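# Move wooden block from bench onto cart floor

## Task

Pick the wooden block up from the bench and lay it flat on the cart's floor at the handle end, next to the profiles. The drop flap must stay open, and anything already in place must still be in place at the finish. Finish with both grippers empty, clear of the cart, the robot upright and untilted, and touching nothing.

## Robot and tools

ROBOT. A Rainbow Robotics RB-Y1: a two-wheel drive base with two rear casters, a folding torso (leg plus chest), a head with a camera, and two 7-joint arms, each ending in a parallel gripper with a wrist camera whose case juts out sideways. The base is 0.58 m wide, reaching 0.10 m ahead of the drive axle and 0.57 m behind it; spinning in place sweeps a 0.58 m radius circle. It cannot move sideways.

FRAMES. All positions are in metres. Base frame: origin on the floor midway between the drive wheels, x forward, y left, z up. The left_hand and right_hand lines give the point between each gripper's pads, in the base frame; the fingers point along the hand's -z axis and close along its x axis. chest is a spine point in the same frame. base_odometry is relative to where the base stood at the scene's start (heading in rad, positive left); it only counts wheel turns, so slips fool it.

TOOLS.
move: one action plus optional "cameras" (list of head_camera, left_wrist_camera, right_wrist_camera or all; [] for none) and "blocking" (default true waits until everything rests; false returns in about 0.5 s while motion continues). An action is "base" and/or "joints", optionally with min_time_s or contact_limits; or "target" alone or with min_time_s; or contact_limits alone. With no action, move just reports.
- base: one object {"x_m_s", "turn_rad_s", "for_s"}. These are velocities held for for_s seconds, so the result is a relative displacement from wherever the robot stands, not a pose. x_m_s forward positive, 0.005 to 0.4 in magnitude or 0; turn_rad_s left positive, 0.02 to 1.509 in magnitude or 0; for_s 0.1 to 5. Acceleration is 0.4 m/s² (turns 0.5 rad/s²), so distance is roughly speed times for_s, and the base coasts up to 1 s (turns 3.1 s) after. If |x_m_s| + 0.27|turn_rad_s| exceeds 0.4, both are scaled down.
- joints: a dict of absolute targets by joint name, radians except grippers (metres of opening, 0 to 0.1). Ranges: torso_squat_rad 0..1.2 (lowers a level chest), torso_shift_rad -0.3..0.6 (hips forward), torso_pitch_rad -0.2..1.4 (bow forward), torso_yaw_rad -1.5..1.5 (left positive; lift both arms out 0.2 rad first). Combined torso limits: squat+shift <= 1.52; squat-shift+pitch <= 1.57; shift+0.5pitch-0.4squat <= 0.7; shift+0.3pitch-0.5squat <= 0.39. Arm joints per side: shoulder_pitch ±2.356 (negative swings forward/up), shoulder_roll left 0..3.141 / right -3.141..0 (away from body), shoulder_yaw ±2.094, elbow -2.617..0.01 (negative bends), forearm_roll ±3.141, wrist_pitch -1.57..1.919, hand_roll ±2.705. Head: head_pan_rad ±0.523, head_tilt_rad -0.35..1.57 (positive looks down).
- target: absolute pose for one hand: side "left"/"right", x, y, z in base-frame metres (-3 to 3), quat_wxyz written like the printed hand lines. It is turned into joint angles once, so the hand travels on an arc; split long moves into short steps. Cannot be sent while another move is still running.
- min_time_s: 0.1 to 8, a lower bound on duration for arm, head and torso motions.
- contact_limits: per-gripper motor current in mA, 200 to 672.5, stays until changed; lower means gentler squeeze.
wait: seconds 0 to 10, plus cameras; reports state and stops early once moves settle.
stop: brakes every running motion; takes cameras.
zoom_image: camera name and region [x0, y0, x1, y1] in that camera's latest image pixels, at most 504 by 504.
read_manual: licence texts only.
finished_scene: scene (this scene's number); ends it irrevocably, so the goal must already hold.

RESULTS. The move line reads done or the worst motion status. Hand status: reached (within 10 mm and 2 degrees), short (with the error), or refused (with a reason). Joint words: done, off_target (rested elsewhere, may still push), time_out, contact_stop (torso only), limit_stop_at_<name> (self-collision guard or built-in limit), not_followed (arm command withheld by the arm-clash check), torque_fault, limit_stop_at_motor_heat. A refusal or an uncommanded stop cancels the remaining move, wait and finished_scene calls in that reply. on_its_own lists unrequested behaviour. lidar_m gives 12 distances, 30 degree sectors starting straight ahead and going counter-clockwise, seen 0.23 m above the floor. motor_effort is wheel load in percent (resting under about 30; higher means pushing something). Joint torques, external torques, wrist force/torque and motor temperatures are also printed; all carry offsets and noise. The pictures line names the camera images in order.

GRASPING. Command an opening at least 0.005 m narrower than the block; off_target or done on the gripper then both mean it holds. Open wider than the block before approaching.

AVOID. Dropping the block or releasing it while it moves; slamming or shoving. Arms pressing or striking each other, including fingers and camera cases (rolling shoulders out about 0.5 rad keeps hands apart). Contact torque reaching a joint's limit (elbow 33.8 N m, wrist joints 23.5, shoulders 65.8) freezes the robot 10 s. Long stretched holds heat motors; 80 °C locks an arm. The base keeps driving into furniture; a stalled wheel cuts the motors for 2 s. Too much weight far ahead of the axle, upper body caught under an edge, or a hard stop after driving forward can topple the robot, which fails the task. Finish upright, grippers open and away from block and cart, and nothing in contact.

Each tool is called as name(argument=value, ...), one argument or row to a line, values as JSON.

## Session

move(
  joints={"head_tilt_rad":0.8,"head_pan_rad":0.0},
  cameras=["head_camera"],
)

move(
  joints={"head_tilt_rad":0.7,"head_pan_rad":0.52},
  cameras=["head_camera"],
)

Scene clock: 0.93 s.
Joint torques (N m): left_arm=[-1.63 -0.91 0.64 -0.38 -0.08 -0.68 0.04] | right_arm=[-3.69 -0.55 -0.61 -1.36 -0.08 -0.48 -0.02]
External joint torques (N m): left_arm=[-0.25 -1.05 0.63 0.17 -0.09 -0.25 0.04] | right_arm=[-0.09 0.57 -0.57 0.28 -0.14 0.12 -0.04]
Motor temperatures (°C): left_arm=[30 28 31 35 34 32 37] | right_arm=[34 30 32 30 35 36 34]
Wrist force (N): left_arm=[-0.4 1.7 -7.7] | right_arm=[-2.6 0.6 -4.2]
Wrist torque (N m): left_arm=[-0.31 0.12 0.09] | right_arm=[-0.03 -0.11 -0.10]
Wrist force, peak (N): left_arm=[0.1 1.6 -7.9] | right_arm=[-2.9 0.8 -5.4]
move: done
base_odometry: x=+0.000 y=+0.000 heading=+0.000
lidar_m: 0.74 1.03 1.55 4.57 1.51 1.08 1.03 1.09 1.42 3.61 1.10 0.78
base_status: not commanded
joint_positions: torso_squat_rad=+0.350 torso_shift_rad=+0.000 torso_pitch_rad=+0.000 torso_yaw_rad=+0.000 left_shoulder_pitch_rad=+0.037 left_shoulder_roll_rad=+0.004 left_shoulder_yaw_rad=-0.043 left_elbow_rad=-0.196 left_forearm_roll_rad=-0.014 left_wrist_pitch_rad=+0.002 left_hand_roll_rad=+0.027 left_gripper_m=+0.099 right_shoulder_pitch_rad=-0.040 right_shoulder_roll_rad=-0.021 right_shoulder_yaw_rad=-0.018 right_elbow_rad=-0.235 right_forearm_roll_rad=+0.049 right_wrist_pitch_rad=-0.014 right_hand_roll_rad=+0.035 right_gripper_m=+0.099 head_pan_rad=+0.000 head_tilt_rad=+0.800
joint_status: all done
wheel_motors_off: 0
motor_effort: left_wheel=+0(1) right_wheel=+0(2)
chest: x=-0.2280 y=+0.0001 z=+1.2475 quat_wxyz=(+1.000, +0.000, +0.000, +0.000) (m; base frame)
left_hand: x=-0.1598 y=+0.2200 z=+0.5653 quat_wxyz=(+0.997, +0.000, -0.079, -0.009) (m; base frame)
right_hand: x=-0.0823 y=-0.2360 z=+0.5770 quat_wxyz=(+0.989, -0.016, -0.142, +0.041) (m; base frame)
pictures: head_camera
camera_calibration:
head_camera: T_world_to_cam=[[-0.00443635, -0.999504, -0.0311766, 0.0434261], [-0.676342, 0.0259634, -0.73613, 0.977865], [0.736575, 0.0178203, -0.676122, 1.07557], [0, 0, 0, 1]] pos_world=[-0.130674, -0.00115112, 1.44841]

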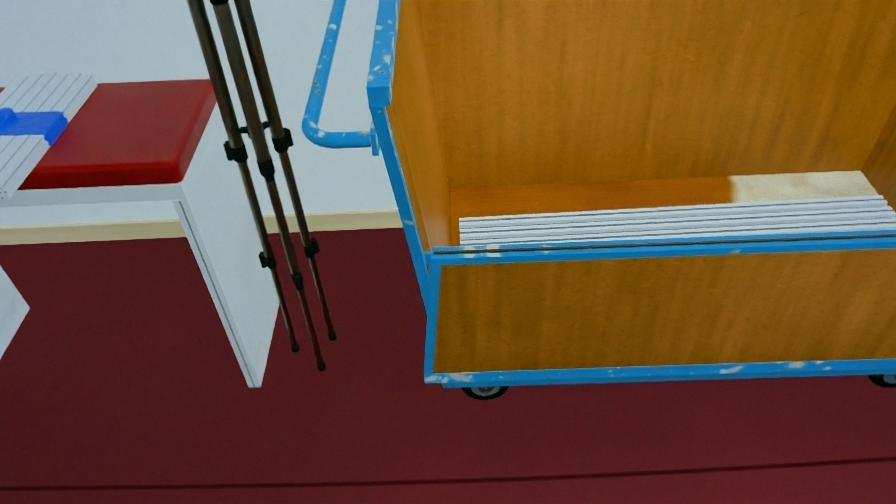

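Scene clock: 1.93 s.
Joint torques (N m): left_arm=[-1.54 -0.57 0.84 -0.46 -0.01 -0.65 -0.03] | right_arm=[-3.74 -0.73 -0.5 -1.37 -0.01 -0.44 -0.03]
External joint torques (N m): left_arm=[-0.15 -0.72 0.82 0.1 -0.01 -0.23 -0.02] | right_arm=[-0.14 0.39 -0.46 0.27 -0.08 0.16 -0.04]
Motor temperatures (°C): left_arm=[30 28 31 35 34 32 37] | right_arm=[34 30 32 30 35 36 34]
Wrist force (N): left_arm=[-0.4 1.5 -7.7] | right_arm=[-2.9 1.1 -4.5]
Wrist torque (N m): left_arm=[-0.28 0.11 0.08] | right_arm=[-0.11 -0.12 -0.09]
Wrist force, peak (N): left_arm=[-0.7 1.3 -8.3] | right_arm=[-2.9 1.1 -5.3]
move: done
base_odometry: x=+0.000 y=+0.000 heading=+0.000
lidar_m: 0.74 1.03 1.57 4.56 1.54 1.08 1.02 1.09 1.45 3.60 1.10 0.79
base_status: not commanded
joint_positions: torso_squat_rad=+0.350 torso_shift_rad=+0.000 torso_pitch_rad=+0.000 torso_yaw_rad=+0.000 left_shoulder_pitch_rad=+0.037 left_shoulder_roll_rad=+0.004 left_shoulder_yaw_rad=-0.043 left_elbow_rad=-0.196 left_forearm_roll_rad=-0.014 left_wrist_pitch_rad=+0.002 left_hand_roll_rad=+0.027 left_gripper_m=+0.099 right_shoulder_pitch_rad=-0.040 right_shoulder_roll_rad=-0.021 right_shoulder_yaw_rad=-0.018 right_elbow_rad=-0.235 right_forearm_roll_rad=+0.049 right_wrist_pitch_rad=-0.014 right_hand_roll_rad=+0.035 right_gripper_m=+0.099 head_pan_rad=+0.520 head_tilt_rad=+0.700
joint_status: all done
wheel_motors_off: 0
motor_effort: left_wheel=+0(1) right_wheel=+0(2)
chest: x=-0.2280 y=+0.0001 z=+1.2475 quat_wxyz=(+1.000, +0.000, +0.000, +0.000) (m; base frame)
left_hand: x=-0.1598 y=+0.2200 z=+0.5653 quat_wxyz=(+0.997, +0.000, -0.079, -0.009) (m; base frame)
right_hand: x=-0.0823 y=-0.2360 z=+0.5770 quat_wxyz=(+0.989, -0.016, -0.142, +0.041) (m; base frame)
pictures: head_camera
camera_calibration:
head_camera: T_world_to_cam=[[0.495443, -0.868071, -0.0314483, 0.146782], [-0.533229, -0.275356, -0.799904, 1.09972], [0.685714, 0.413076, -0.599304, 0.953836], [0, 0, 0, 1]] pos_world=[-0.14038, 0.0362239, 1.45592]

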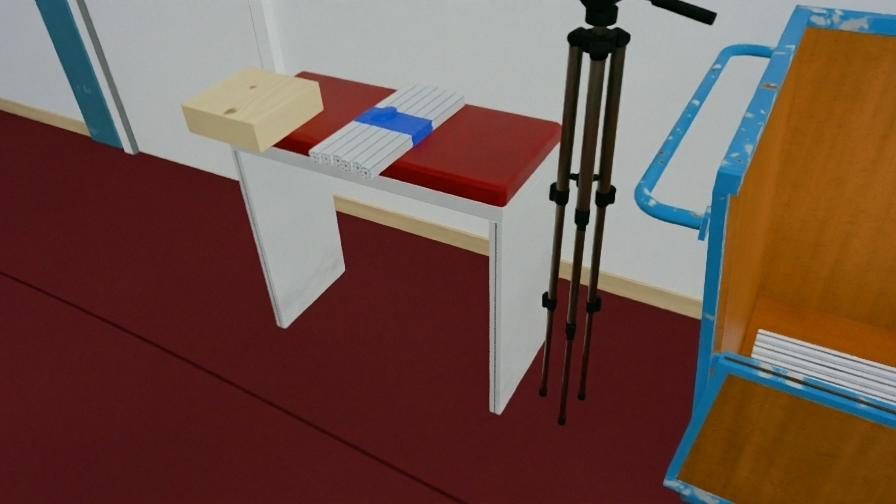

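move(
  base={"turn_rad_s":0.7,"for_s":2.25},
  joints={"head_pan_rad":0,"head_tilt_rad":0.6},
  cameras=[],
)

move(
  base={"x_m_s":0.4,"for_s":3.0},
  cameras=[],
)

move(
  base={"turn_rad_s":-0.7,"for_s":2.25},
  joints={"torso_squat_rad":0.15,"torso_pitch_rad":0.4,"head_tilt_rad":0.5,"left_shoulder_pitch_rad":-0.4,"right_shoulder_pitch_rad":-0.4,"left_shoulder_roll_rad":0.25,"right_shoulder_roll_rad":-0.25,"left_elbow_rad":-1.0,"right_elbow_rad":-1.0},
  cameras=["head_camera"],
)

Scene clock: 14.73 s.
Joint torques (N m): left_arm=[-1.87 -0.81 0.94 -0.47 -0.04 -0.62 0.03] | right_arm=[-3.36 -0.3 -0.33 -1.54 -0.08 -0.44 0.03]
External joint torques (N m): left_arm=[-0.49 -0.97 0.93 0.08 -0.04 -0.2 0.04] | right_arm=[0.24 0.81 -0.29 0.09 -0.14 0.15 0.01]
Motor temperatures (°C): left_arm=[30 28 31 35 34 32 37] | right_arm=[34 30 32 30 35 36 34]
Wrist force (N): left_arm=[-0.5 1.4 -7.7] | right_arm=[-2.4 1.5 -5.4]
Wrist torque (N m): left_arm=[-0.34 0.06 0.08] | right_arm=[-0.13 -0.05 -0.09]
Wrist force, peak (N): left_arm=[0.3 1.5 -8.5] | right_arm=[-2.9 1.1 -5.5]
move: done
base_odometry: x=+0.000 y=+0.000 heading=+1.586
lidar_m: 4.11 1.45 1.08 1.02 1.06 1.44 3.94 1.10 0.79 0.76 1.05 1.56
base_status: done (sent for 2.27 of 2.27 s)
joint_positions: torso_squat_rad=+0.350 torso_shift_rad=+0.000 torso_pitch_rad=+0.000 torso_yaw_rad=+0.000 left_shoulder_pitch_rad=+0.037 left_shoulder_roll_rad=+0.004 left_shoulder_yaw_rad=-0.043 left_elbow_rad=-0.196 left_forearm_roll_rad=-0.014 left_wrist_pitch_rad=+0.002 left_hand_roll_rad=+0.027 left_gripper_m=+0.099 right_shoulder_pitch_rad=-0.040 right_shoulder_roll_rad=-0.021 right_shoulder_yaw_rad=-0.018 right_elbow_rad=-0.235 right_forearm_roll_rad=+0.049 right_wrist_pitch_rad=-0.014 right_hand_roll_rad=+0.035 right_gripper_m=+0.099 head_pan_rad=+0.000 head_tilt_rad=+0.600
joint_status: all done
wheel_motors_off: 0
motor_effort: left_wheel=+6(33) right_wheel=+18(50)
chest: x=-0.2280 y=+0.0001 z=+1.2475 quat_wxyz=(+1.000, +0.000, +0.000, +0.000) (m; base frame)
left_hand: x=-0.1598 y=+0.2200 z=+0.5653 quat_wxyz=(+0.997, +0.000, -0.079, -0.009) (m; base frame)
right_hand: x=-0.0823 y=-0.2360 z=+0.5770 quat_wxyz=(+0.989, -0.016, -0.142, +0.041) (m; base frame)
pictures: none
No camera images: "cameras" was empty.

Scene clock: 19.13 s.
Joint torques (N m): left_arm=[-1.1 -0.65 0.61 -0.48 -0.07 -0.63 -0.02] | right_arm=[-3.27 -0.43 -0.45 -1.39 -0.07 -0.51 0.02]
External joint torques (N m): left_arm=[0.28 -0.8 0.6 0.08 -0.08 -0.21 -0.01] | right_arm=[0.33 0.69 -0.41 0.24 -0.13 0.09 0.01]
Motor temperatures (°C): left_arm=[30 28 31 35 34 32 37] | right_arm=[34 30 32 30 35 36 34]
Wrist force (N): left_arm=[-0.1 1.9 -8.4] | right_arm=[-2.3 0.9 -4.9]
Wrist torque (N m): left_arm=[-0.38 0.11 0.13] | right_arm=[-0.06 -0.08 -0.10]
Wrist force, peak (N): left_arm=[-0.2 1.3 -8.5] | right_arm=[-2.8 1.5 -5.2]
move: done
base_odometry: x=-0.019 y=+1.200 heading=+1.587
lidar_m: 4.11 1.48 1.06 1.03 1.07 1.48 4.01 1.36 1.13 0.92 1.55 2.13
base_status: done (sent for 3 of 3 s)
joint_positions: torso_squat_rad=+0.350 torso_shift_rad=+0.000 torso_pitch_rad=+0.000 torso_yaw_rad=+0.000 left_shoulder_pitch_rad=+0.037 left_shoulder_roll_rad=+0.004 left_shoulder_yaw_rad=-0.043 left_elbow_rad=-0.196 left_forearm_roll_rad=-0.014 left_wrist_pitch_rad=+0.002 left_hand_roll_rad=+0.027 left_gripper_m=+0.099 right_shoulder_pitch_rad=-0.040 right_shoulder_roll_rad=-0.021 right_shoulder_yaw_rad=-0.018 right_elbow_rad=-0.235 right_forearm_roll_rad=+0.049 right_wrist_pitch_rad=-0.014 right_hand_roll_rad=+0.035 right_gripper_m=+0.099 head_pan_rad=+0.000 head_tilt_rad=+0.600
joint_status: not commanded
wheel_motors_off: 0
motor_effort: left_wheel=+17(47) right_wheel=-15(51)
chest: x=-0.2280 y=+0.0001 z=+1.2475 quat_wxyz=(+1.000, +0.000, +0.000, +0.000) (m; base frame)
left_hand: x=-0.1597 y=+0.2200 z=+0.5653 quat_wxyz=(+0.997, +0.000, -0.079, -0.009) (m; base frame)
right_hand: x=-0.0823 y=-0.2360 z=+0.5770 quat_wxyz=(+0.989, -0.016, -0.142, +0.041) (m; base frame)
pictures: none
No camera images: "cameras" was empty.

Scene clock: 23.13 s.
Joint torques (N m): left_arm=[-8.42 3.55 2.48 -7.26 -0.13 -1.72 -0.06] | right_arm=[-8.13 -5.55 -2.44 -7.71 0.17 -1.51 0.01]
External joint torques (N m): left_arm=[0.48 -1.67 0.29 0.73 -0.17 -0.07 -0.02] | right_arm=[0.31 0.52 -0.32 -0.06 0 0.07 -0.03]
Motor temperatures (°C): left_arm=[30 28 31 36 34 32 37] | right_arm=[34 30 32 30 35 36 34]
Wrist force (N): left_arm=[-4.6 0.6 -5.0] | right_arm=[-6.1 2.5 -2.4]
Wrist torque (N m): left_arm=[-0.29 -0.11 0.14] | right_arm=[-0.21 -0.33 -0.11]
Wrist force, peak (N): left_arm=[-3.2 1.5 -7.8] | right_arm=[-5.5 3.0 -4.4]
move: done
base_odometry: x=-0.019 y=+1.200 heading=+0.002
lidar_m: 0.90 1.54 2.04 4.40 1.51 1.08 1.03 1.08 1.45 3.63 1.34 1.12
base_status: done (sent for 2.27 of 2.27 s)
joint_positions: torso_squat_rad=+0.150 torso_shift_rad=+0.000 torso_pitch_rad=+0.400 torso_yaw_rad=+0.000 left_shoulder_pitch_rad=-0.400 left_shoulder_roll_rad=+0.250 left_shoulder_yaw_rad=-0.043 left_elbow_rad=-1.000 left_forearm_roll_rad=-0.014 left_wrist_pitch_rad=+0.002 left_hand_roll_rad=+0.027 left_gripper_m=+0.099 right_shoulder_pitch_rad=-0.400 right_shoulder_roll_rad=-0.250 right_shoulder_yaw_rad=-0.018 right_elbow_rad=-1.000 right_forearm_roll_rad=+0.049 right_wrist_pitch_rad=-0.014 right_hand_roll_rad=+0.035 right_gripper_m=+0.099 head_pan_rad=+0.000 head_tilt_rad=+0.500
joint_status: all done
wheel_motors_off: 0
motor_effort: left_wheel=+20(60) right_wheel=-1(49)
chest: x=-0.1075 y=+0.0001 z=+1.2576 quat_wxyz=(+0.980, +0.000, +0.199, +0.000) (m; base frame)
left_hand: x=+0.3452 y=+0.2708 z=+0.7669 quat_wxyz=(+0.873, +0.052, -0.469, -0.125) (m; base frame)
right_hand: x=+0.3509 y=-0.2947 z=+0.7755 quat_wxyz=(+0.863, -0.089, -0.476, +0.142) (m; base frame)
pictures: head_camera
camera_calibration:
head_camera: T_world_to_cam=[[-0.00752345, -0.999504, -0.0305773, 0.0428682], [-0.746436, 0.0259611, -0.664951, 0.997752], [0.665415, 0.0178213, -0.746261, 1.02099], [0, 0, 0, 1]] pos_world=[0.0656964, -0.00125113, 1.42669]

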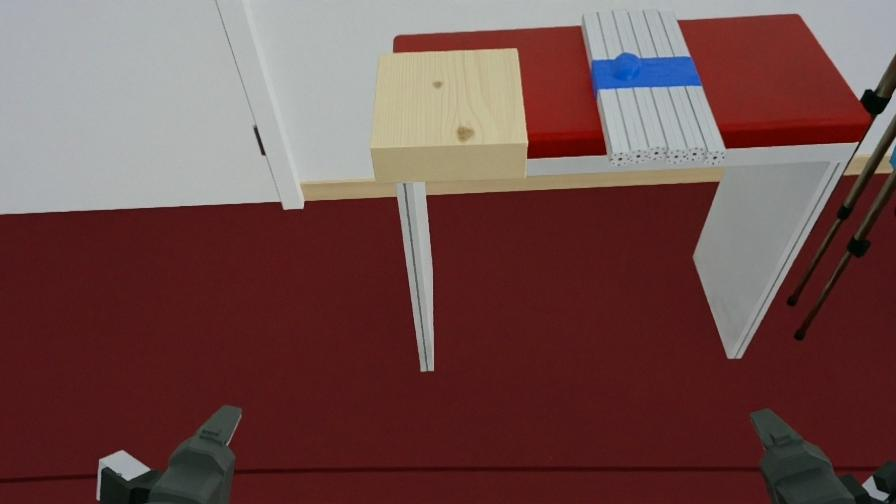

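move(
  target={"side":"left","x":0.32,"y":0.17,"z":0.765,"quat_wxyz":[0.9962,0,-0.0872,0]},
  cameras=[],
)

move(
  target={"side":"right","x":0.32,"y":-0.15,"z":0.775,"quat_wxyz":[0.9962,0,-0.0872,0]},
)

Scene clock: 26.70 s.
Joint torques (N m): left_arm=[-13.23 1.86 1.95 -8.01 0.02 -0.95 0.15] | right_arm=[-7.88 -5.39 -2.32 -7.89 0.15 -1.5 0.02]
External joint torques (N m): left_arm=[1.91 -0.11 1.81 0.69 0.05 -0.5 0.16] | right_arm=[0.57 0.68 -0.2 -0.23 -0.02 0.08 -0.02]
Motor temperatures (°C): left_arm=[30 28 31 36 34 32 37] | right_arm=[34 30 32 30 35 36 34]
Wrist force (N): left_arm=[0.5 1.8 -7.7] | right_arm=[-5.9 2.5 -2.4]
Wrist torque (N m): left_arm=[-0.35 0.20 0.12] | right_arm=[-0.20 -0.31 -0.11]
Wrist force, peak (N): left_arm=[-1.9 1.4 -8.5] | right_arm=[-6.3 3.0 -2.0]
move: done
base_odometry: x=-0.019 y=+1.200 heading=+0.001
lidar_m: 0.90 1.56 2.06 4.40 1.52 1.09 1.03 1.07 1.44 3.62 1.34 1.12
base_status: not commanded
joint_positions: torso_squat_rad=+0.150 torso_shift_rad=+0.000 torso_pitch_rad=+0.400 torso_yaw_rad=+0.000 left_shoulder_pitch_rad=-0.760 left_shoulder_roll_rad=+0.060 left_shoulder_yaw_rad=+0.079 left_elbow_rad=-1.025 left_forearm_roll_rad=-0.007 left_wrist_pitch_rad=+1.173 left_hand_roll_rad=+0.164 left_gripper_m=+0.099 right_shoulder_pitch_rad=-0.400 right_shoulder_roll_rad=-0.250 right_shoulder_yaw_rad=-0.018 right_elbow_rad=-1.000 right_forearm_roll_rad=+0.049 right_wrist_pitch_rad=-0.014 right_hand_roll_rad=+0.035 right_gripper_m=+0.099 head_pan_rad=+0.000 head_tilt_rad=+0.500
joint_status: all done
wheel_motors_off: 0
motor_effort: left_wheel=+17(22) right_wheel=+2(2)
chest: x=-0.1075 y=+0.0001 z=+1.2577 quat_wxyz=(+0.980, +0.000, +0.199, +0.000) (m; base frame)
left_hand: x=+0.3200 y=+0.1698 z=+0.7653 quat_wxyz=(+0.996, +0.000, -0.088, +0.000) (m; base frame)
left_hand_status: reached (checked arc, planned for 1.1 s): 0 mm and 0.1 deg off.
right_hand: x=+0.3509 y=-0.2947 z=+0.7755 quat_wxyz=(+0.863, -0.089, -0.476, +0.142) (m; base frame)
pictures: none
No camera images: "cameras" was empty.

Scene clock: 28.30 s.
Joint torques (N m): left_arm=[-13.89 0.97 1.39 -8.06 -0.01 -0.93 0.08] | right_arm=[-14.31 -0.94 -1.85 -8.79 0.32 -0.46 0.01]
External joint torques (N m): left_arm=[1.25 -1 1.26 0.64 0.02 -0.48 0.09] | right_arm=[0.39 0.34 -2.12 -0.49 0.02 -0.08 0]
Motor temperatures (°C): left_arm=[30 28 31 36 34 32 37] | right_arm=[34 30 32 30 35 36 34]
Wrist force (N): left_arm=[-0.2 1.0 -7.8] | right_arm=[-1.7 1.3 -4.6]
Wrist torque (N m): left_arm=[-0.23 0.14 0.08] | right_arm=[-0.08 -0.04 -0.06]
Wrist force, peak (N): left_arm=[0.0 2.0 -8.3] | right_arm=[-7.1 1.7 -1.4]
move: done
base_odometry: x=-0.019 y=+1.200 heading=+0.001
lidar_m: 0.91 1.56 2.03 4.40 1.51 1.08 1.03 1.09 1.45 3.62 1.33 1.11
base_status: not commanded
joint_positions: torso_squat_rad=+0.150 torso_shift_rad=+0.000 torso_pitch_rad=+0.400 torso_yaw_rad=+0.000 left_shoulder_pitch_rad=-0.760 left_shoulder_roll_rad=+0.060 left_shoulder_yaw_rad=+0.079 left_elbow_rad=-1.025 left_forearm_roll_rad=-0.007 left_wrist_pitch_rad=+1.173 left_hand_roll_rad=+0.164 left_gripper_m=+0.099 right_shoulder_pitch_rad=-0.760 right_shoulder_roll_rad=-0.020 right_shoulder_yaw_rad=-0.069 right_elbow_rad=-1.070 right_forearm_roll_rad=+0.047 right_wrist_pitch_rad=+1.216 right_hand_roll_rad=-0.194 right_gripper_m=+0.099 head_pan_rad=+0.000 head_tilt_rad=+0.500
joint_status: all done
wheel_motors_off: 0
motor_effort: left_wheel=+19(20) right_wheel=+2(3)
chest: x=-0.1075 y=+0.0001 z=+1.2577 quat_wxyz=(+0.980, +0.000, +0.199, +0.000) (m; base frame)
left_hand: x=+0.3200 y=+0.1699 z=+0.7653 quat_wxyz=(+0.996, +0.000, -0.088, +0.000) (m; base frame)
right_hand: x=+0.3198 y=-0.1499 z=+0.7755 quat_wxyz=(+0.996, +0.000, -0.088, +0.000) (m; base frame)
right_hand_status: reached (checked arc, planned for 1.1 s): 1 mm and 0.1 deg off.
pictures: head_camera, left_wrist_camera, right_wrist_camera
camera_calibration:
head_camera: T_world_to_cam=[[-0.00752345, -0.999504, -0.0305773, 0.0428682], [-0.746436, 0.0259611, -0.664951, 0.997752], [0.665415, 0.0178213, -0.746261, 1.02099], [0, 0, 0, 1]] pos_world=[0.0656964, -0.00125113, 1.42669]
left_wrist_camera: T_world_to_cam=[[0.985727, 0.0267034, 0.166223, -0.447789], [-0.0530248, -0.887846, 0.457075, -0.152911], [0.159786, -0.459365, -0.873758, 0.768152], [0, 0, 0, 1]] pos_world=[0.310549, 0.229059, 0.815503]
right_wrist_camera: T_world_to_cam=[[-0.979035, -0.0291778, -0.201591, 0.463743], [-0.127024, 0.86113, 0.49226, -0.185005], [0.159233, 0.507546, -0.846783, 0.75399], [0, 0, 0, 1]] pos_world=[0.31046, -0.20984, 0.823023]

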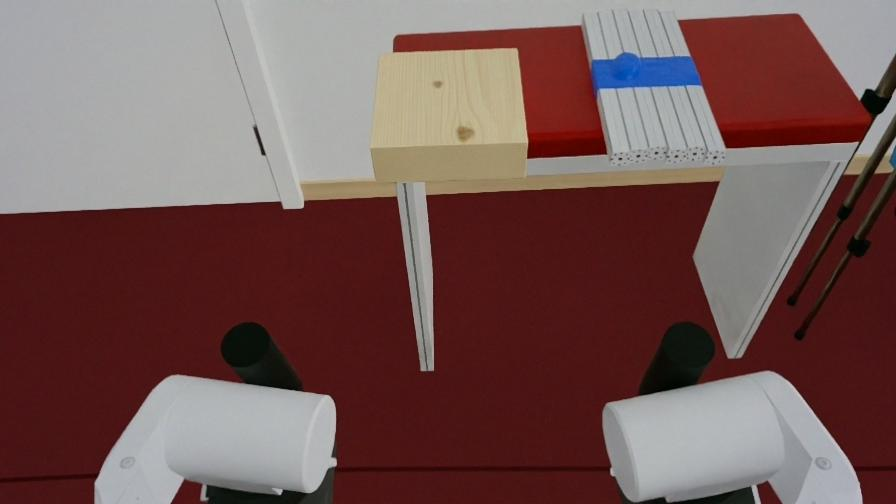

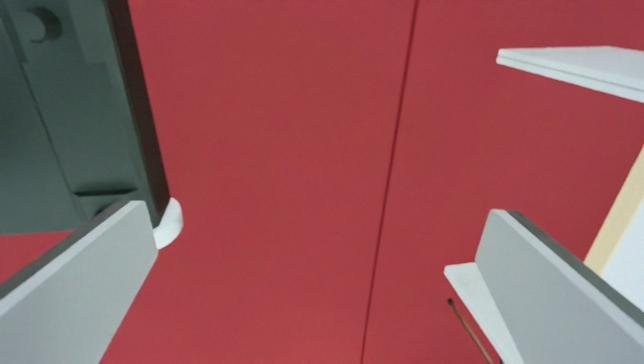

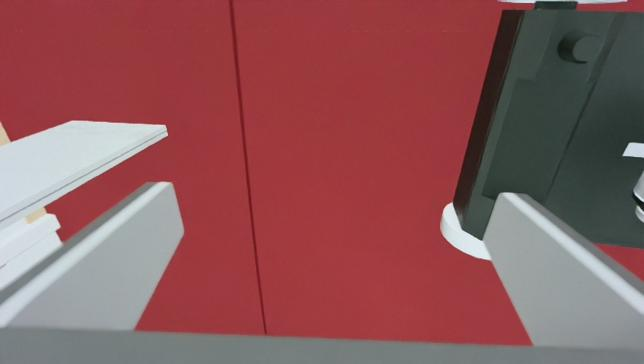

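move(
  base={"x_m_s":0.3,"for_s":1.43},
)

Scene clock: 32.10 s.
Joint torques (N m): left_arm=[-13.84 1.24 1.53 -8.07 -0.07 -0.84 0.04] | right_arm=[-15.04 -0.72 -1.68 -8.69 0.43 -0.34 -0.05]
External joint torques (N m): left_arm=[1.28 -0.73 1.4 0.63 -0.03 -0.4 0.05] | right_arm=[-0.36 0.55 -1.95 -0.38 0.13 0.04 -0.06]
Motor temperatures (°C): left_arm=[31 28 31 36 34 32 37] | right_arm=[34 30 31 30 35 36 34]
Wrist force (N): left_arm=[0.0 1.3 -8.2] | right_arm=[-2.2 0.5 -5.0]
Wrist torque (N m): left_arm=[-0.31 0.15 0.09] | right_arm=[-0.02 -0.11 -0.08]
Wrist force, peak (N): left_arm=[-0.4 1.7 -8.6] | right_arm=[-2.7 0.8 -5.5]
move: done
base_odometry: x=+0.411 y=+1.200 heading=+0.001
lidar_m: 0.48 0.51 1.49 3.85 2.14 1.52 1.46 1.52 2.04 1.41 0.78 0.86
base_status: done (sent for 1.43 of 1.43 s)
joint_positions: torso_squat_rad=+0.150 torso_shift_rad=+0.000 torso_pitch_rad=+0.400 torso_yaw_rad=+0.000 left_shoulder_pitch_rad=-0.760 left_shoulder_roll_rad=+0.060 left_shoulder_yaw_rad=+0.079 left_elbow_rad=-1.025 left_forearm_roll_rad=-0.007 left_wrist_pitch_rad=+1.173 left_hand_roll_rad=+0.164 left_gripper_m=+0.099 right_shoulder_pitch_rad=-0.760 right_shoulder_roll_rad=-0.020 right_shoulder_yaw_rad=-0.069 right_elbow_rad=-1.070 right_forearm_roll_rad=+0.047 right_wrist_pitch_rad=+1.216 right_hand_roll_rad=-0.194 right_gripper_m=+0.099 head_pan_rad=+0.000 head_tilt_rad=+0.500
joint_status: not commanded
wheel_motors_off: 0
motor_effort: left_wheel=-5(46) right_wheel=+7(40)
chest: x=-0.1075 y=+0.0001 z=+1.2576 quat_wxyz=(+0.980, +0.000, +0.199, +0.000) (m; base frame)
left_hand: x=+0.3200 y=+0.1699 z=+0.7652 quat_wxyz=(+0.996, +0.000, -0.088, +0.000) (m; base frame)
right_hand: x=+0.3197 y=-0.1499 z=+0.7753 quat_wxyz=(+0.996, +0.000, -0.088, +0.000) (m; base frame)
pictures: head_camera, left_wrist_camera, right_wrist_camera
camera_calibration:
head_camera: T_world_to_cam=[[-0.00752782, -0.999504, -0.0305758, 0.0428664], [-0.74653, 0.0259608, -0.664845, 0.997608], [0.665309, 0.0178209, -0.746355, 1.02113], [0, 0, 0, 1]] pos_world=[0.0656964, -0.00125113, 1.42669]
left_wrist_camera: T_world_to_cam=[[0.985748, 0.0267442, 0.166092, -0.447681], [-0.0529296, -0.887841, 0.457096, -0.152913], [0.159688, -0.459373, -0.873772, 0.768109], [0, 0, 0, 1]] pos_world=[0.310549, 0.229059, 0.815404]
right_wrist_camera: T_world_to_cam=[[-0.979081, -0.0291732, -0.201367, 0.46355], [-0.126911, 0.861121, 0.492306, -0.184946], [0.159039, 0.507563, -0.84681, 0.754042], [0, 0, 0, 1]] pos_world=[0.310459, -0.20994, 0.822923]

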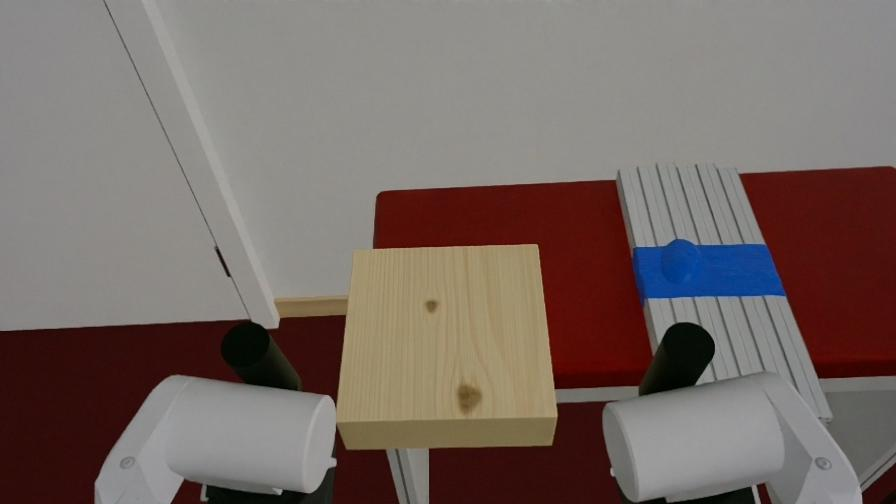

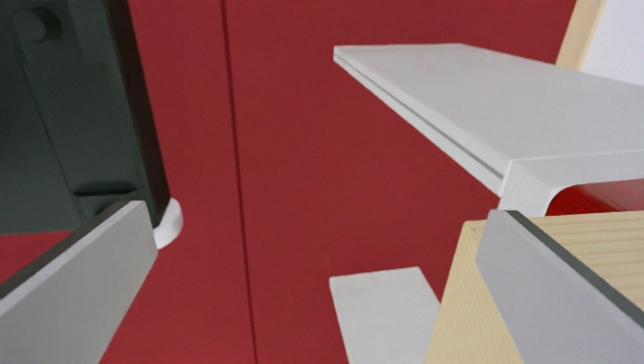

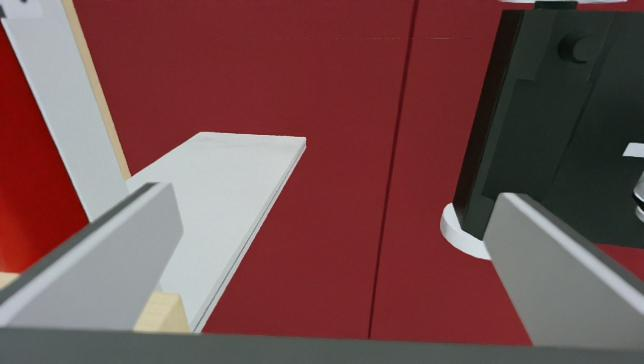

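move(
  target={"side":"left","x":0.32,"y":0.185,"z":0.765,"quat_wxyz":[0.9962,0,-0.0872,0]},
  cameras=[],
)

move(
  base={"x_m_s":0.1,"for_s":0.9},
)

Scene clock: 50.57 s.
Joint torques (N m): left_arm=[-13.96 1.05 1.61 -8.86 0.19 -0.54 -0.12] | right_arm=[-14.96 -1.06 -1.46 -8.73 0.33 -0.38 0.08]
External joint torques (N m): left_arm=[1.05 -1.55 1.31 -0.16 0.21 -0.1 -0.11] | right_arm=[-0.27 0.21 -1.73 -0.42 0.03 0 0.07]
Motor temperatures (°C): left_arm=[31 28 31 36 34 32 37] | right_arm=[34 30 31 31 35 36 34]
Wrist force (N): left_arm=[-0.4 1.2 -7.9] | right_arm=[-1.7 1.0 -4.8]
Wrist torque (N m): left_arm=[-0.26 0.10 0.11] | right_arm=[-0.08 -0.06 -0.08]
Wrist force, peak (N): left_arm=[-1.0 2.2 -8.3] | right_arm=[-1.7 1.0 -5.5]
move: done
base_odometry: x=+0.411 y=+1.200 heading=+0.001
lidar_m: 0.48 0.50 1.49 3.84 2.16 1.53 1.45 1.52 2.04 1.41 0.77 0.87
base_status: not commanded
joint_positions: torso_squat_rad=+0.150 torso_shift_rad=+0.000 torso_pitch_rad=+0.400 torso_yaw_rad=+0.000 left_shoulder_pitch_rad=-0.749 left_shoulder_roll_rad=+0.084 left_shoulder_yaw_rad=+0.092 left_elbow_rad=-1.034 left_forearm_roll_rad=+0.016 left_wrist_pitch_rad=+1.176 left_hand_roll_rad=+0.136 left_gripper_m=+0.099 right_shoulder_pitch_rad=-0.760 right_shoulder_roll_rad=-0.020 right_shoulder_yaw_rad=-0.069 right_elbow_rad=-1.070 right_forearm_roll_rad=+0.047 right_wrist_pitch_rad=+1.216 right_hand_roll_rad=-0.194 right_gripper_m=+0.099 head_pan_rad=+0.000 head_tilt_rad=+0.500
joint_status: all done
wheel_motors_off: 0
motor_effort: left_wheel=-6(7) right_wheel=+7(8)
chest: x=-0.1075 y=+0.0001 z=+1.2576 quat_wxyz=(+0.980, +0.000, +0.199, +0.000) (m; base frame)
left_hand: x=+0.3201 y=+0.1849 z=+0.7651 quat_wxyz=(+0.996, +0.001, -0.087, +0.000) (m; base frame)
left_hand_status: reached (checked arc, planned for 0.2 s): 0 mm and 0.1 deg off.
right_hand: x=+0.3197 y=-0.1499 z=+0.7753 quat_wxyz=(+0.996, +0.000, -0.088, +0.000) (m; base frame)
pictures: none
No camera images: "cameras" was empty.

Scene clock: 52.07 s.
Joint torques (N m): left_arm=[-13.81 1.07 1.48 -8.63 0.14 -0.59 -0.05] | right_arm=[-14.94 -1.15 -1.32 -8.76 0.23 -0.37 0.06]
External joint torques (N m): left_arm=[1.2 -1.53 1.19 0.08 0.17 -0.14 -0.05] | right_arm=[-0.26 0.12 -1.59 -0.45 -0.07 0 0.06]
Motor temperatures (°C): left_arm=[31 28 31 36 34 32 37] | right_arm=[34 30 31 31 35 36 34]
Wrist force (N): left_arm=[-0.4 1.9 -7.0] | right_arm=[-2.1 0.6 -5.2]
Wrist torque (N m): left_arm=[-0.36 0.13 0.09] | right_arm=[-0.04 -0.08 -0.07]
Wrist force, peak (N): left_arm=[-0.6 1.5 -8.5] | right_arm=[-2.4 1.0 -5.3]
move: done
base_odometry: x=+0.501 y=+1.200 heading=+0.000
lidar_m: 0.41 0.40 1.36 3.56 2.31 1.63 1.56 1.61 2.15 1.12 0.73 0.87
base_status: done (sent for 0.9 of 0.9 s)
joint_positions: torso_squat_rad=+0.150 torso_shift_rad=+0.000 torso_pitch_rad=+0.400 torso_yaw_rad=+0.000 left_shoulder_pitch_rad=-0.749 left_shoulder_roll_rad=+0.084 left_shoulder_yaw_rad=+0.092 left_elbow_rad=-1.034 left_forearm_roll_rad=+0.016 left_wrist_pitch_rad=+1.176 left_hand_roll_rad=+0.136 left_gripper_m=+0.099 right_shoulder_pitch_rad=-0.760 right_shoulder_roll_rad=-0.020 right_shoulder_yaw_rad=-0.069 right_elbow_rad=-1.070 right_forearm_roll_rad=+0.047 right_wrist_pitch_rad=+1.216 right_hand_roll_rad=-0.194 right_gripper_m=+0.099 head_pan_rad=+0.000 head_tilt_rad=+0.500
joint_status: not commanded
wheel_motors_off: 0
motor_effort: left_wheel=-8(23) right_wheel=+7(30)
chest: x=-0.1074 y=+0.0001 z=+1.2576 quat_wxyz=(+0.980, +0.000, +0.199, +0.000) (m; base frame)
left_hand: x=+0.3202 y=+0.1849 z=+0.7651 quat_wxyz=(+0.996, +0.001, -0.087, +0.000) (m; base frame)
right_hand: x=+0.3197 y=-0.1499 z=+0.7753 quat_wxyz=(+0.996, +0.000, -0.088, +0.000) (m; base frame)
pictures: head_camera, left_wrist_camera, right_wrist_camera
camera_calibration:
head_camera: T_world_to_cam=[[-0.00752982, -0.999504, -0.0305719, 0.0428617], [-0.746573, 0.0259585, -0.664797, 0.997616], [0.665261, 0.0178183, -0.746399, 1.02113], [0, 0, 0, 1]] pos_world=[0.0657964, -0.00125113, 1.42669]
left_wrist_camera: T_world_to_cam=[[0.985842, 0.0268074, 0.165518, -0.447837], [-0.052422, -0.888377, 0.456112, -0.138851], [0.15927, -0.458331, -0.874394, 0.775217], [0, 0, 0, 1]] pos_world=[0.310749, 0.243959, 0.815303]
right_wrist_camera: T_world_to_cam=[[-0.979094, -0.0290885, -0.20132, 0.463512], [-0.126815, 0.861123, 0.492326, -0.184943], [0.15904, 0.507563, -0.846809, 0.753957], [0, 0, 0, 1]] pos_world=[0.310459, -0.20994, 0.822824]

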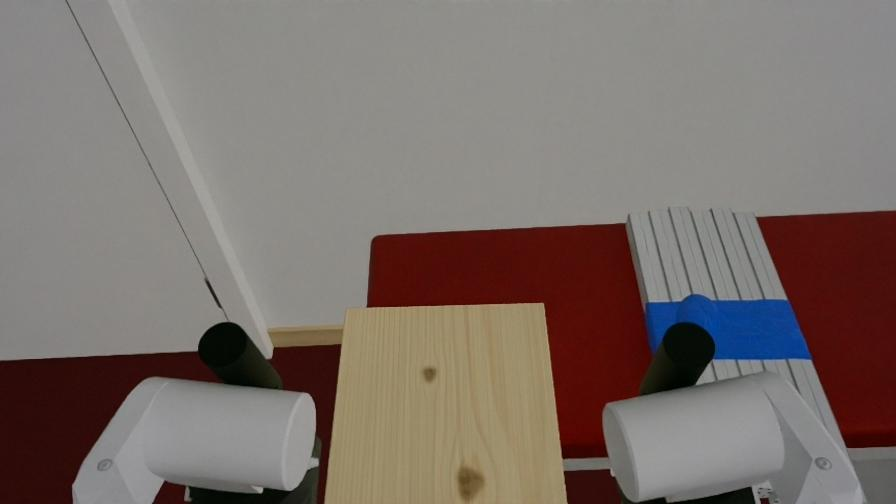

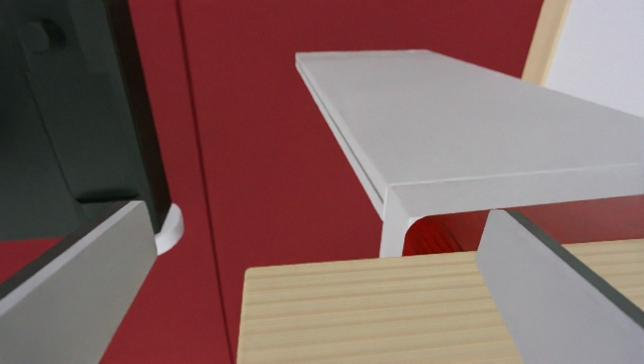

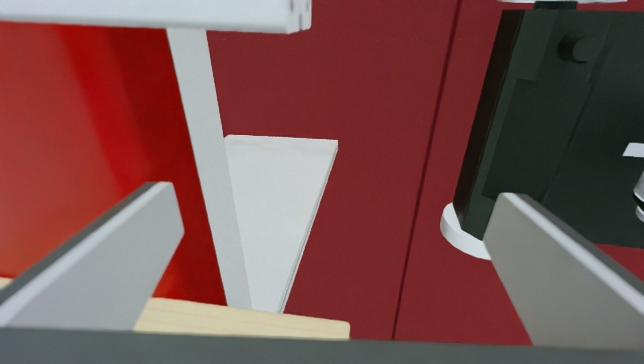

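move(
  base={"x_m_s":0.1,"for_s":1.05},
)

Scene clock: 55.97 s.
Joint torques (N m): left_arm=[-13.64 1.29 1.38 -8.45 0.19 -0.62 -0.14] | right_arm=[-14.69 -1.2 -1.59 -8.87 0.28 -0.44 -0.01]
External joint torques (N m): left_arm=[1.37 -1.31 1.08 0.26 0.21 -0.18 -0.13] | right_arm=[-0.01 0.07 -1.86 -0.57 -0.02 -0.06 -0.02]
Motor temperatures (°C): left_arm=[31 28 31 36 34 32 37] | right_arm=[34 30 31 31 35 36 34]
Wrist force (N): left_arm=[-1.0 2.2 -7.3] | right_arm=[-1.9 0.9 -5.1]
Wrist torque (N m): left_arm=[-0.40 0.07 0.09] | right_arm=[-0.06 -0.07 -0.09]
Wrist force, peak (N): left_arm=[-0.6 1.2 -8.8] | right_arm=[-2.2 1.4 -5.3]
move: done
base_odometry: x=+0.607 y=+1.200 heading=+0.000
lidar_m: 0.43 0.30 1.22 3.13 2.44 1.73 1.66 1.73 2.30 1.14 0.68 0.85
base_status: done (sent for 1.07 of 1.07 s)
joint_positions: torso_squat_rad=+0.150 torso_shift_rad=+0.000 torso_pitch_rad=+0.400 torso_yaw_rad=+0.000 left_shoulder_pitch_rad=-0.749 left_shoulder_roll_rad=+0.084 left_shoulder_yaw_rad=+0.092 left_elbow_rad=-1.034 left_forearm_roll_rad=+0.016 left_wrist_pitch_rad=+1.176 left_hand_roll_rad=+0.136 left_gripper_m=+0.099 right_shoulder_pitch_rad=-0.760 right_shoulder_roll_rad=-0.020 right_shoulder_yaw_rad=-0.069 right_elbow_rad=-1.070 right_forearm_roll_rad=+0.047 right_wrist_pitch_rad=+1.216 right_hand_roll_rad=-0.194 right_gripper_m=+0.099 head_pan_rad=+0.000 head_tilt_rad=+0.500
joint_status: not commanded
wheel_motors_off: 0
motor_effort: left_wheel=-8(22) right_wheel=+5(32)
chest: x=-0.1074 y=+0.0001 z=+1.2576 quat_wxyz=(+0.980, +0.000, +0.199, +0.000) (m; base frame)
left_hand: x=+0.3202 y=+0.1849 z=+0.7651 quat_wxyz=(+0.996, +0.001, -0.087, +0.000) (m; base frame)
right_hand: x=+0.3197 y=-0.1499 z=+0.7753 quat_wxyz=(+0.996, +0.000, -0.088, +0.000) (m; base frame)
pictures: head_camera, left_wrist_camera, right_wrist_camera
camera_calibration:
head_camera: T_world_to_cam=[[-0.00753289, -0.999504, -0.0305745, 0.0428657], [-0.746573, 0.0259626, -0.664796, 0.997616], [0.665261, 0.0178183, -0.746399, 1.02113], [0, 0, 0, 1]] pos_world=[0.0657964, -0.00125111, 1.42669]
left_wrist_camera: T_world_to_cam=[[0.98584, 0.0268173, 0.165532, -0.44785], [-0.052427, -0.888356, 0.456153, -0.138889], [0.159284, -0.458372, -0.87437, 0.775203], [0, 0, 0, 1]] pos_world=[0.310749, 0.243959, 0.815303]
right_wrist_camera: T_world_to_cam=[[-0.979106, -0.0290037, -0.201273, 0.463494], [-0.126719, 0.861126, 0.492346, -0.184989], [0.159041, 0.507564, -0.846809, 0.753956], [0, 0, 0, 1]] pos_world=[0.310459, -0.209939, 0.822824]

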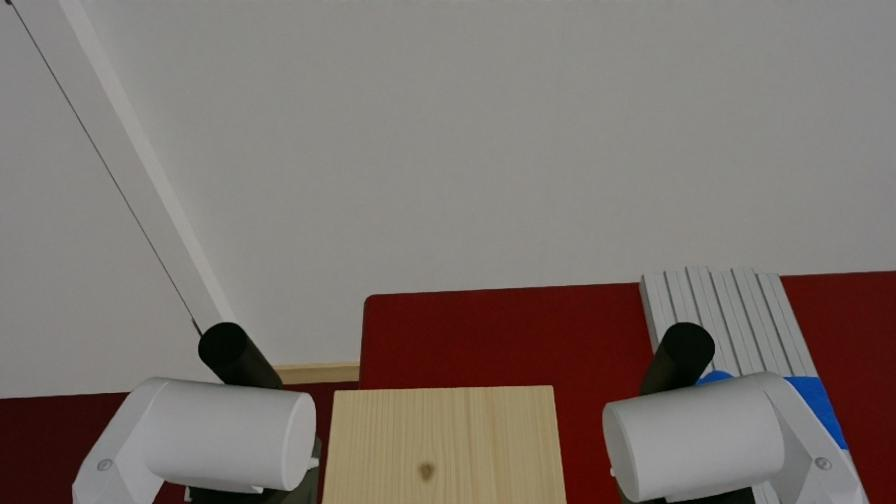

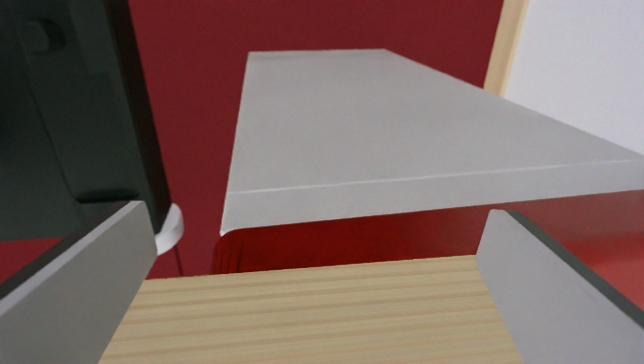

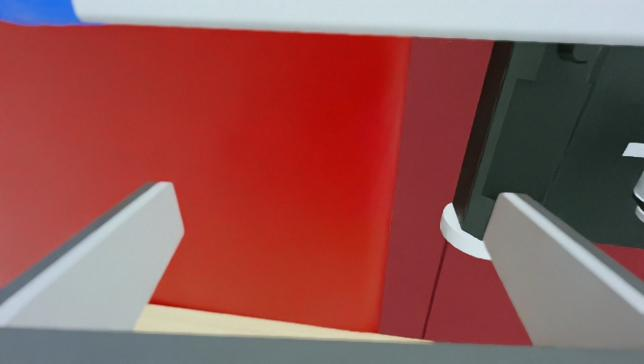

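move(
  target={"side":"right","x":0.32,"y":-0.125,"z":0.778,"quat_wxyz":[0.9962,0,-0.0872,0]},
  cameras=["right_wrist_camera"],
)

move(
  target={"side":"left","x":0.32,"y":0.168,"z":0.762,"quat_wxyz":[0.9962,0,-0.0872,0]},
  cameras=["left_wrist_camera"],
)

Scene clock: 58.23 s.
Joint torques (N m): left_arm=[-13.91 1.53 1.43 -8.55 0.14 -0.63 -0.16] | right_arm=[-15.77 0.29 -0.17 -8.35 0.33 -0.28 0.2]
External joint torques (N m): left_arm=[1.1 -1.07 1.13 0.15 0.17 -0.18 -0.15] | right_arm=[-0.75 0.74 -0.45 -0.06 0.01 0.09 0.19]
Motor temperatures (°C): left_arm=[31 28 31 36 34 32 37] | right_arm=[34 30 31 31 35 36 34]
Wrist force (N): left_arm=[0.3 1.8 -7.7] | right_arm=[-1.8 0.9 -5.0]
Wrist torque (N m): left_arm=[-0.32 0.19 0.05] | right_arm=[-0.07 -0.03 -0.07]
Wrist force, peak (N): left_arm=[0.2 1.7 -8.5] | right_arm=[-2.6 2.3 -5.3]
move: done
base_odometry: x=+0.607 y=+1.200 heading=+0.000
lidar_m: 0.41 0.29 1.22 3.13 2.44 1.73 1.66 1.72 2.31 1.14 0.67 0.84
base_status: not commanded
joint_positions: torso_squat_rad=+0.150 torso_shift_rad=+0.000 torso_pitch_rad=+0.400 torso_yaw_rad=+0.000 left_shoulder_pitch_rad=-0.749 left_shoulder_roll_rad=+0.084 left_shoulder_yaw_rad=+0.092 left_elbow_rad=-1.034 left_forearm_roll_rad=+0.016 left_wrist_pitch_rad=+1.176 left_hand_roll_rad=+0.136 left_gripper_m=+0.099 right_shoulder_pitch_rad=-0.787 right_shoulder_roll_rad=+0.000 right_shoulder_yaw_rad=-0.014 right_elbow_rad=-1.043 right_forearm_roll_rad=+0.058 right_wrist_pitch_rad=+1.219 right_hand_roll_rad=-0.264 right_gripper_m=+0.099 head_pan_rad=+0.000 head_tilt_rad=+0.500
joint_status: all done
wheel_motors_off: 0
motor_effort: left_wheel=-7(8) right_wheel=+7(8)
chest: x=-0.1074 y=+0.0001 z=+1.2576 quat_wxyz=(+0.980, +0.000, +0.199, +0.000) (m; base frame)
left_hand: x=+0.3202 y=+0.1849 z=+0.7651 quat_wxyz=(+0.996, +0.000, -0.087, +0.000) (m; base frame)
right_hand: x=+0.3199 y=-0.1250 z=+0.7780 quat_wxyz=(+0.996, +0.000, -0.087, +0.000) (m; base frame)
right_hand_status: reached (checked arc, planned for 0.3 s): 0 mm and 0.0 deg off.
pictures: right_wrist_camera
camera_calibration:
right_wrist_camera: T_world_to_cam=[[-0.979477, -0.0289279, -0.199472, 0.463689], [-0.125714, 0.861243, 0.492399, -0.20806], [0.157549, 0.50737, -0.847204, 0.744316], [0, 0, 0, 1]] pos_world=[0.31075, -0.18504, 0.825528]

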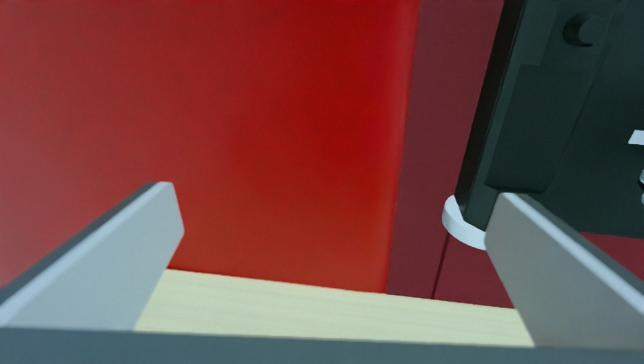

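Scene clock: 59.23 s.
Joint torques (N m): left_arm=[-14.58 -0.02 -0.25 -7.87 0.33 -0.96 0.26] | right_arm=[-15.63 0.06 -0.28 -8.49 0.36 -0.34 0.07]
External joint torques (N m): left_arm=[0.57 -1.93 -0.37 0.79 0.36 -0.52 0.26] | right_arm=[-0.61 0.51 -0.56 -0.19 0.04 0.03 0.06]
Motor temperatures (°C): left_arm=[31 28 31 36 34 32 37] | right_arm=[34 30 31 31 35 36 34]
Wrist force (N): left_arm=[-0.3 2.3 -7.8] | right_arm=[-1.6 1.0 -4.9]
Wrist torque (N m): left_arm=[-0.37 0.11 0.06] | right_arm=[-0.09 -0.04 -0.10]
Wrist force, peak (N): left_arm=[0.7 18.2 -0.3] | right_arm=[-2.3 0.7 -5.4]
move: done
base_odometry: x=+0.607 y=+1.200 heading=+0.000
lidar_m: 0.41 0.29 1.22 3.13 2.45 1.73 1.66 1.73 2.30 1.15 0.67 0.84
base_status: not commanded
joint_positions: torso_squat_rad=+0.150 torso_shift_rad=+0.000 torso_pitch_rad=+0.400 torso_yaw_rad=+0.000 left_shoulder_pitch_rad=-0.763 left_shoulder_roll_rad=+0.058 left_shoulder_yaw_rad=+0.077 left_elbow_rad=-1.011 left_forearm_roll_rad=-0.008 left_wrist_pitch_rad=+1.162 left_hand_roll_rad=+0.167 left_gripper_m=+0.099 right_shoulder_pitch_rad=-0.787 right_shoulder_roll_rad=+0.000 right_shoulder_yaw_rad=-0.014 right_elbow_rad=-1.043 right_forearm_roll_rad=+0.058 right_wrist_pitch_rad=+1.219 right_hand_roll_rad=-0.264 right_gripper_m=+0.099 head_pan_rad=+0.000 head_tilt_rad=+0.500
joint_status: all done
wheel_motors_off: 0
motor_effort: left_wheel=-6(8) right_wheel=+8(10)
chest: x=-0.1075 y=+0.0001 z=+1.2576 quat_wxyz=(+0.980, +0.000, +0.199, +0.000) (m; base frame)
left_hand: x=+0.3196 y=+0.1683 z=+0.7630 quat_wxyz=(+0.996, +0.000, -0.088, +0.000) (m; base frame)
left_hand_status: reached (checked arc, planned for 0.2 s): 1 mm and 0.1 deg off.
right_hand: x=+0.3199 y=-0.1250 z=+0.7780 quat_wxyz=(+0.996, +0.000, -0.087, +0.000) (m; base frame)
pictures: left_wrist_camera
camera_calibration:
left_wrist_camera: T_world_to_cam=[[0.985759, 0.0260849, 0.166129, -0.446745], [-0.0536248, -0.887563, 0.457554, -0.153523], [0.159385, -0.459947, -0.873525, 0.765452], [0, 0, 0, 1]] pos_world=[0.310148, 0.227459, 0.813104]

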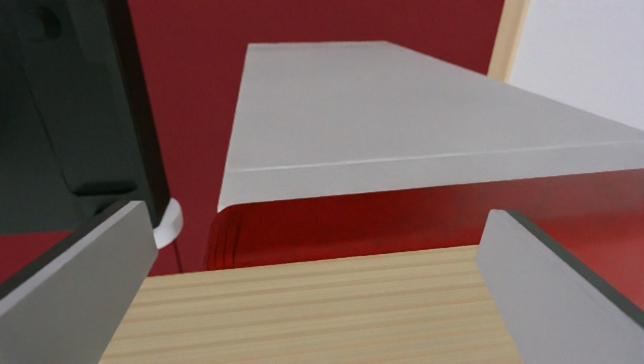

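move(
  target={"side":"right","x":0.32,"y":-0.11,"z":0.778,"quat_wxyz":[0.9962,0,-0.0872,0]},
  cameras=["right_wrist_camera"],
)

move(
  target={"side":"right","x":0.32,"y":-0.10,"z":0.778,"quat_wxyz":[0.9962,0,-0.0872,0]},
  cameras=["right_wrist_camera"],
)

Scene clock: 60.83 s.
Joint torques (N m): left_arm=[-14.39 0.08 -0.35 -7.86 0.26 -0.95 0.21] | right_arm=[-16.29 -0.17 -0.01 -8.41 0.35 -0.27 0.07]
External joint torques (N m): left_arm=[0.75 -1.83 -0.47 0.8 0.29 -0.5 0.22] | right_arm=[-1.02 -0.07 -0.12 -0.15 0.02 0.08 0.06]
Motor temperatures (°C): left_arm=[31 28 31 36 34 32 37] | right_arm=[34 30 31 31 35 36 34]
Wrist force (N): left_arm=[0.3 2.3 -6.8] | right_arm=[-1.8 0.7 -4.7]
Wrist torque (N m): left_arm=[-0.38 0.19 0.09] | right_arm=[-0.04 -0.05 -0.08]
Wrist force, peak (N): left_arm=[0.1 1.7 -8.3] | right_arm=[-2.4 1.8 -5.3]
move: done
base_odometry: x=+0.607 y=+1.200 heading=+0.000
lidar_m: 0.41 0.29 1.22 3.13 2.45 1.75 1.65 1.72 2.33 1.14 0.67 0.86
base_status: not commanded
joint_positions: torso_squat_rad=+0.150 torso_shift_rad=+0.000 torso_pitch_rad=+0.400 torso_yaw_rad=+0.000 left_shoulder_pitch_rad=-0.763 left_shoulder_roll_rad=+0.058 left_shoulder_yaw_rad=+0.077 left_elbow_rad=-1.011 left_forearm_roll_rad=-0.008 left_wrist_pitch_rad=+1.162 left_hand_roll_rad=+0.167 left_gripper_m=+0.099 right_shoulder_pitch_rad=-0.808 right_shoulder_roll_rad=+0.000 right_shoulder_yaw_rad=+0.040 right_elbow_rad=-1.013 right_forearm_roll_rad=+0.046 right_wrist_pitch_rad=+1.211 right_hand_roll_rad=-0.321 right_gripper_m=+0.099 head_pan_rad=+0.000 head_tilt_rad=+0.500
joint_status: all done
wheel_motors_off: 0
motor_effort: left_wheel=-6(7) right_wheel=+8(10)
chest: x=-0.1075 y=+0.0001 z=+1.2576 quat_wxyz=(+0.980, +0.000, +0.199, +0.000) (m; base frame)
left_hand: x=+0.3196 y=+0.1683 z=+0.7630 quat_wxyz=(+0.996, +0.000, -0.088, +0.000) (m; base frame)
right_hand: x=+0.3199 y=-0.1100 z=+0.7779 quat_wxyz=(+0.996, +0.000, -0.087, +0.000) (m; base frame)
right_hand_status: reached (checked arc, planned for 0.3 s): 0 mm and 0.0 deg off.
pictures: right_wrist_camera
camera_calibration:
right_wrist_camera: T_world_to_cam=[[-0.979519, -0.0287897, -0.199284, 0.463905], [-0.125503, 0.861242, 0.492454, -0.221102], [0.157454, 0.507379, -0.847216, 0.736763], [0, 0, 0, 1]] pos_world=[0.310649, -0.17004, 0.825529]

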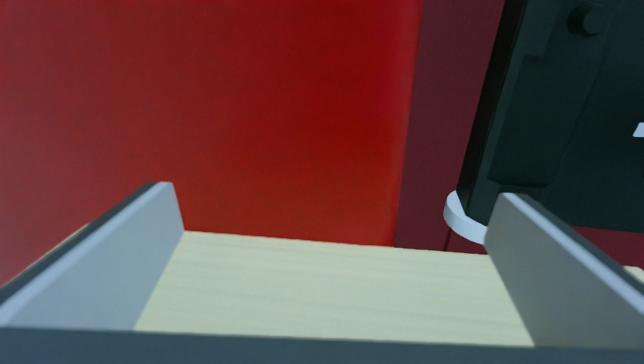

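Scene clock: 61.37 s.
Joint torques (N m): left_arm=[-14.3 -0.41 -0.44 -7.76 0.51 -0.91 0.28] | right_arm=[-17.99 2.84 0.34 -8.89 -0.58 -1.07 -0.35]
External joint torques (N m): left_arm=[0.84 -2.33 -0.56 0.9 0.54 -0.47 0.29] | right_arm=[-2.58 2.75 0.34 -0.66 -0.92 -0.72 -0.35]
Motor temperatures (°C): left_arm=[31 28 31 36 34 32 37] | right_arm=[34 30 31 31 35 36 34]
Wrist force (N): left_arm=[-0.3 4.5 -6.8] | right_arm=[-3.8 -5.5 -2.2]
Wrist torque (N m): left_arm=[-0.37 0.09 0.04] | right_arm=[0.18 0.06 0.31]
Wrist force, peak (N): left_arm=[0.5 5.3 -8.1] | right_arm=[-4.6 -8.4 -2.0]
move: done
base_odometry: x=+0.607 y=+1.200 heading=+0.000
lidar_m: 0.43 0.29 1.22 3.13 2.43 1.75 1.65 1.72 2.31 1.15 0.68 0.85
base_status: not commanded
joint_positions: torso_squat_rad=+0.150 torso_shift_rad=+0.000 torso_pitch_rad=+0.400 torso_yaw_rad=+0.000 left_shoulder_pitch_rad=-0.763 left_shoulder_roll_rad=+0.058 left_shoulder_yaw_rad=+0.077 left_elbow_rad=-1.011 left_forearm_roll_rad=-0.008 left_wrist_pitch_rad=+1.162 left_hand_roll_rad=+0.167 left_gripper_m=+0.099 right_shoulder_pitch_rad=-0.822 right_shoulder_roll_rad=+0.000 right_shoulder_yaw_rad=+0.076 right_elbow_rad=-0.993 right_forearm_roll_rad=+0.036 right_wrist_pitch_rad=+1.207 right_hand_roll_rad=-0.357 right_gripper_m=+0.099 head_pan_rad=+0.000 head_tilt_rad=+0.500
joint_status: all done
wheel_motors_off: 0
motor_effort: left_wheel=-7(7) right_wheel=+8(9)
chest: x=-0.1075 y=+0.0001 z=+1.2576 quat_wxyz=(+0.980, +0.000, +0.199, +0.000) (m; base frame)
left_hand: x=+0.3196 y=+0.1683 z=+0.7630 quat_wxyz=(+0.996, +0.000, -0.088, +0.000) (m; base frame)
right_hand: x=+0.3196 y=-0.1011 z=+0.7779 quat_wxyz=(+0.996, +0.000, -0.087, +0.000) (m; base frame)
right_hand_status: reached (checked arc, planned for 0.2 s): 1 mm and 0.0 deg off.
pictures: right_wrist_camera
camera_calibration:
right_wrist_camera: T_world_to_cam=[[-0.979592, -0.0288661, -0.198913, 0.463554], [-0.125309, 0.861476, 0.492095, -0.228567], [0.157154, 0.506978, -0.847512, 0.732434], [0, 0, 0, 1]] pos_world=[0.310347, -0.161042, 0.82543]

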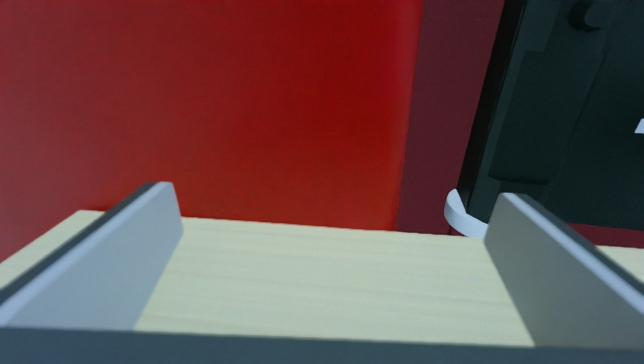

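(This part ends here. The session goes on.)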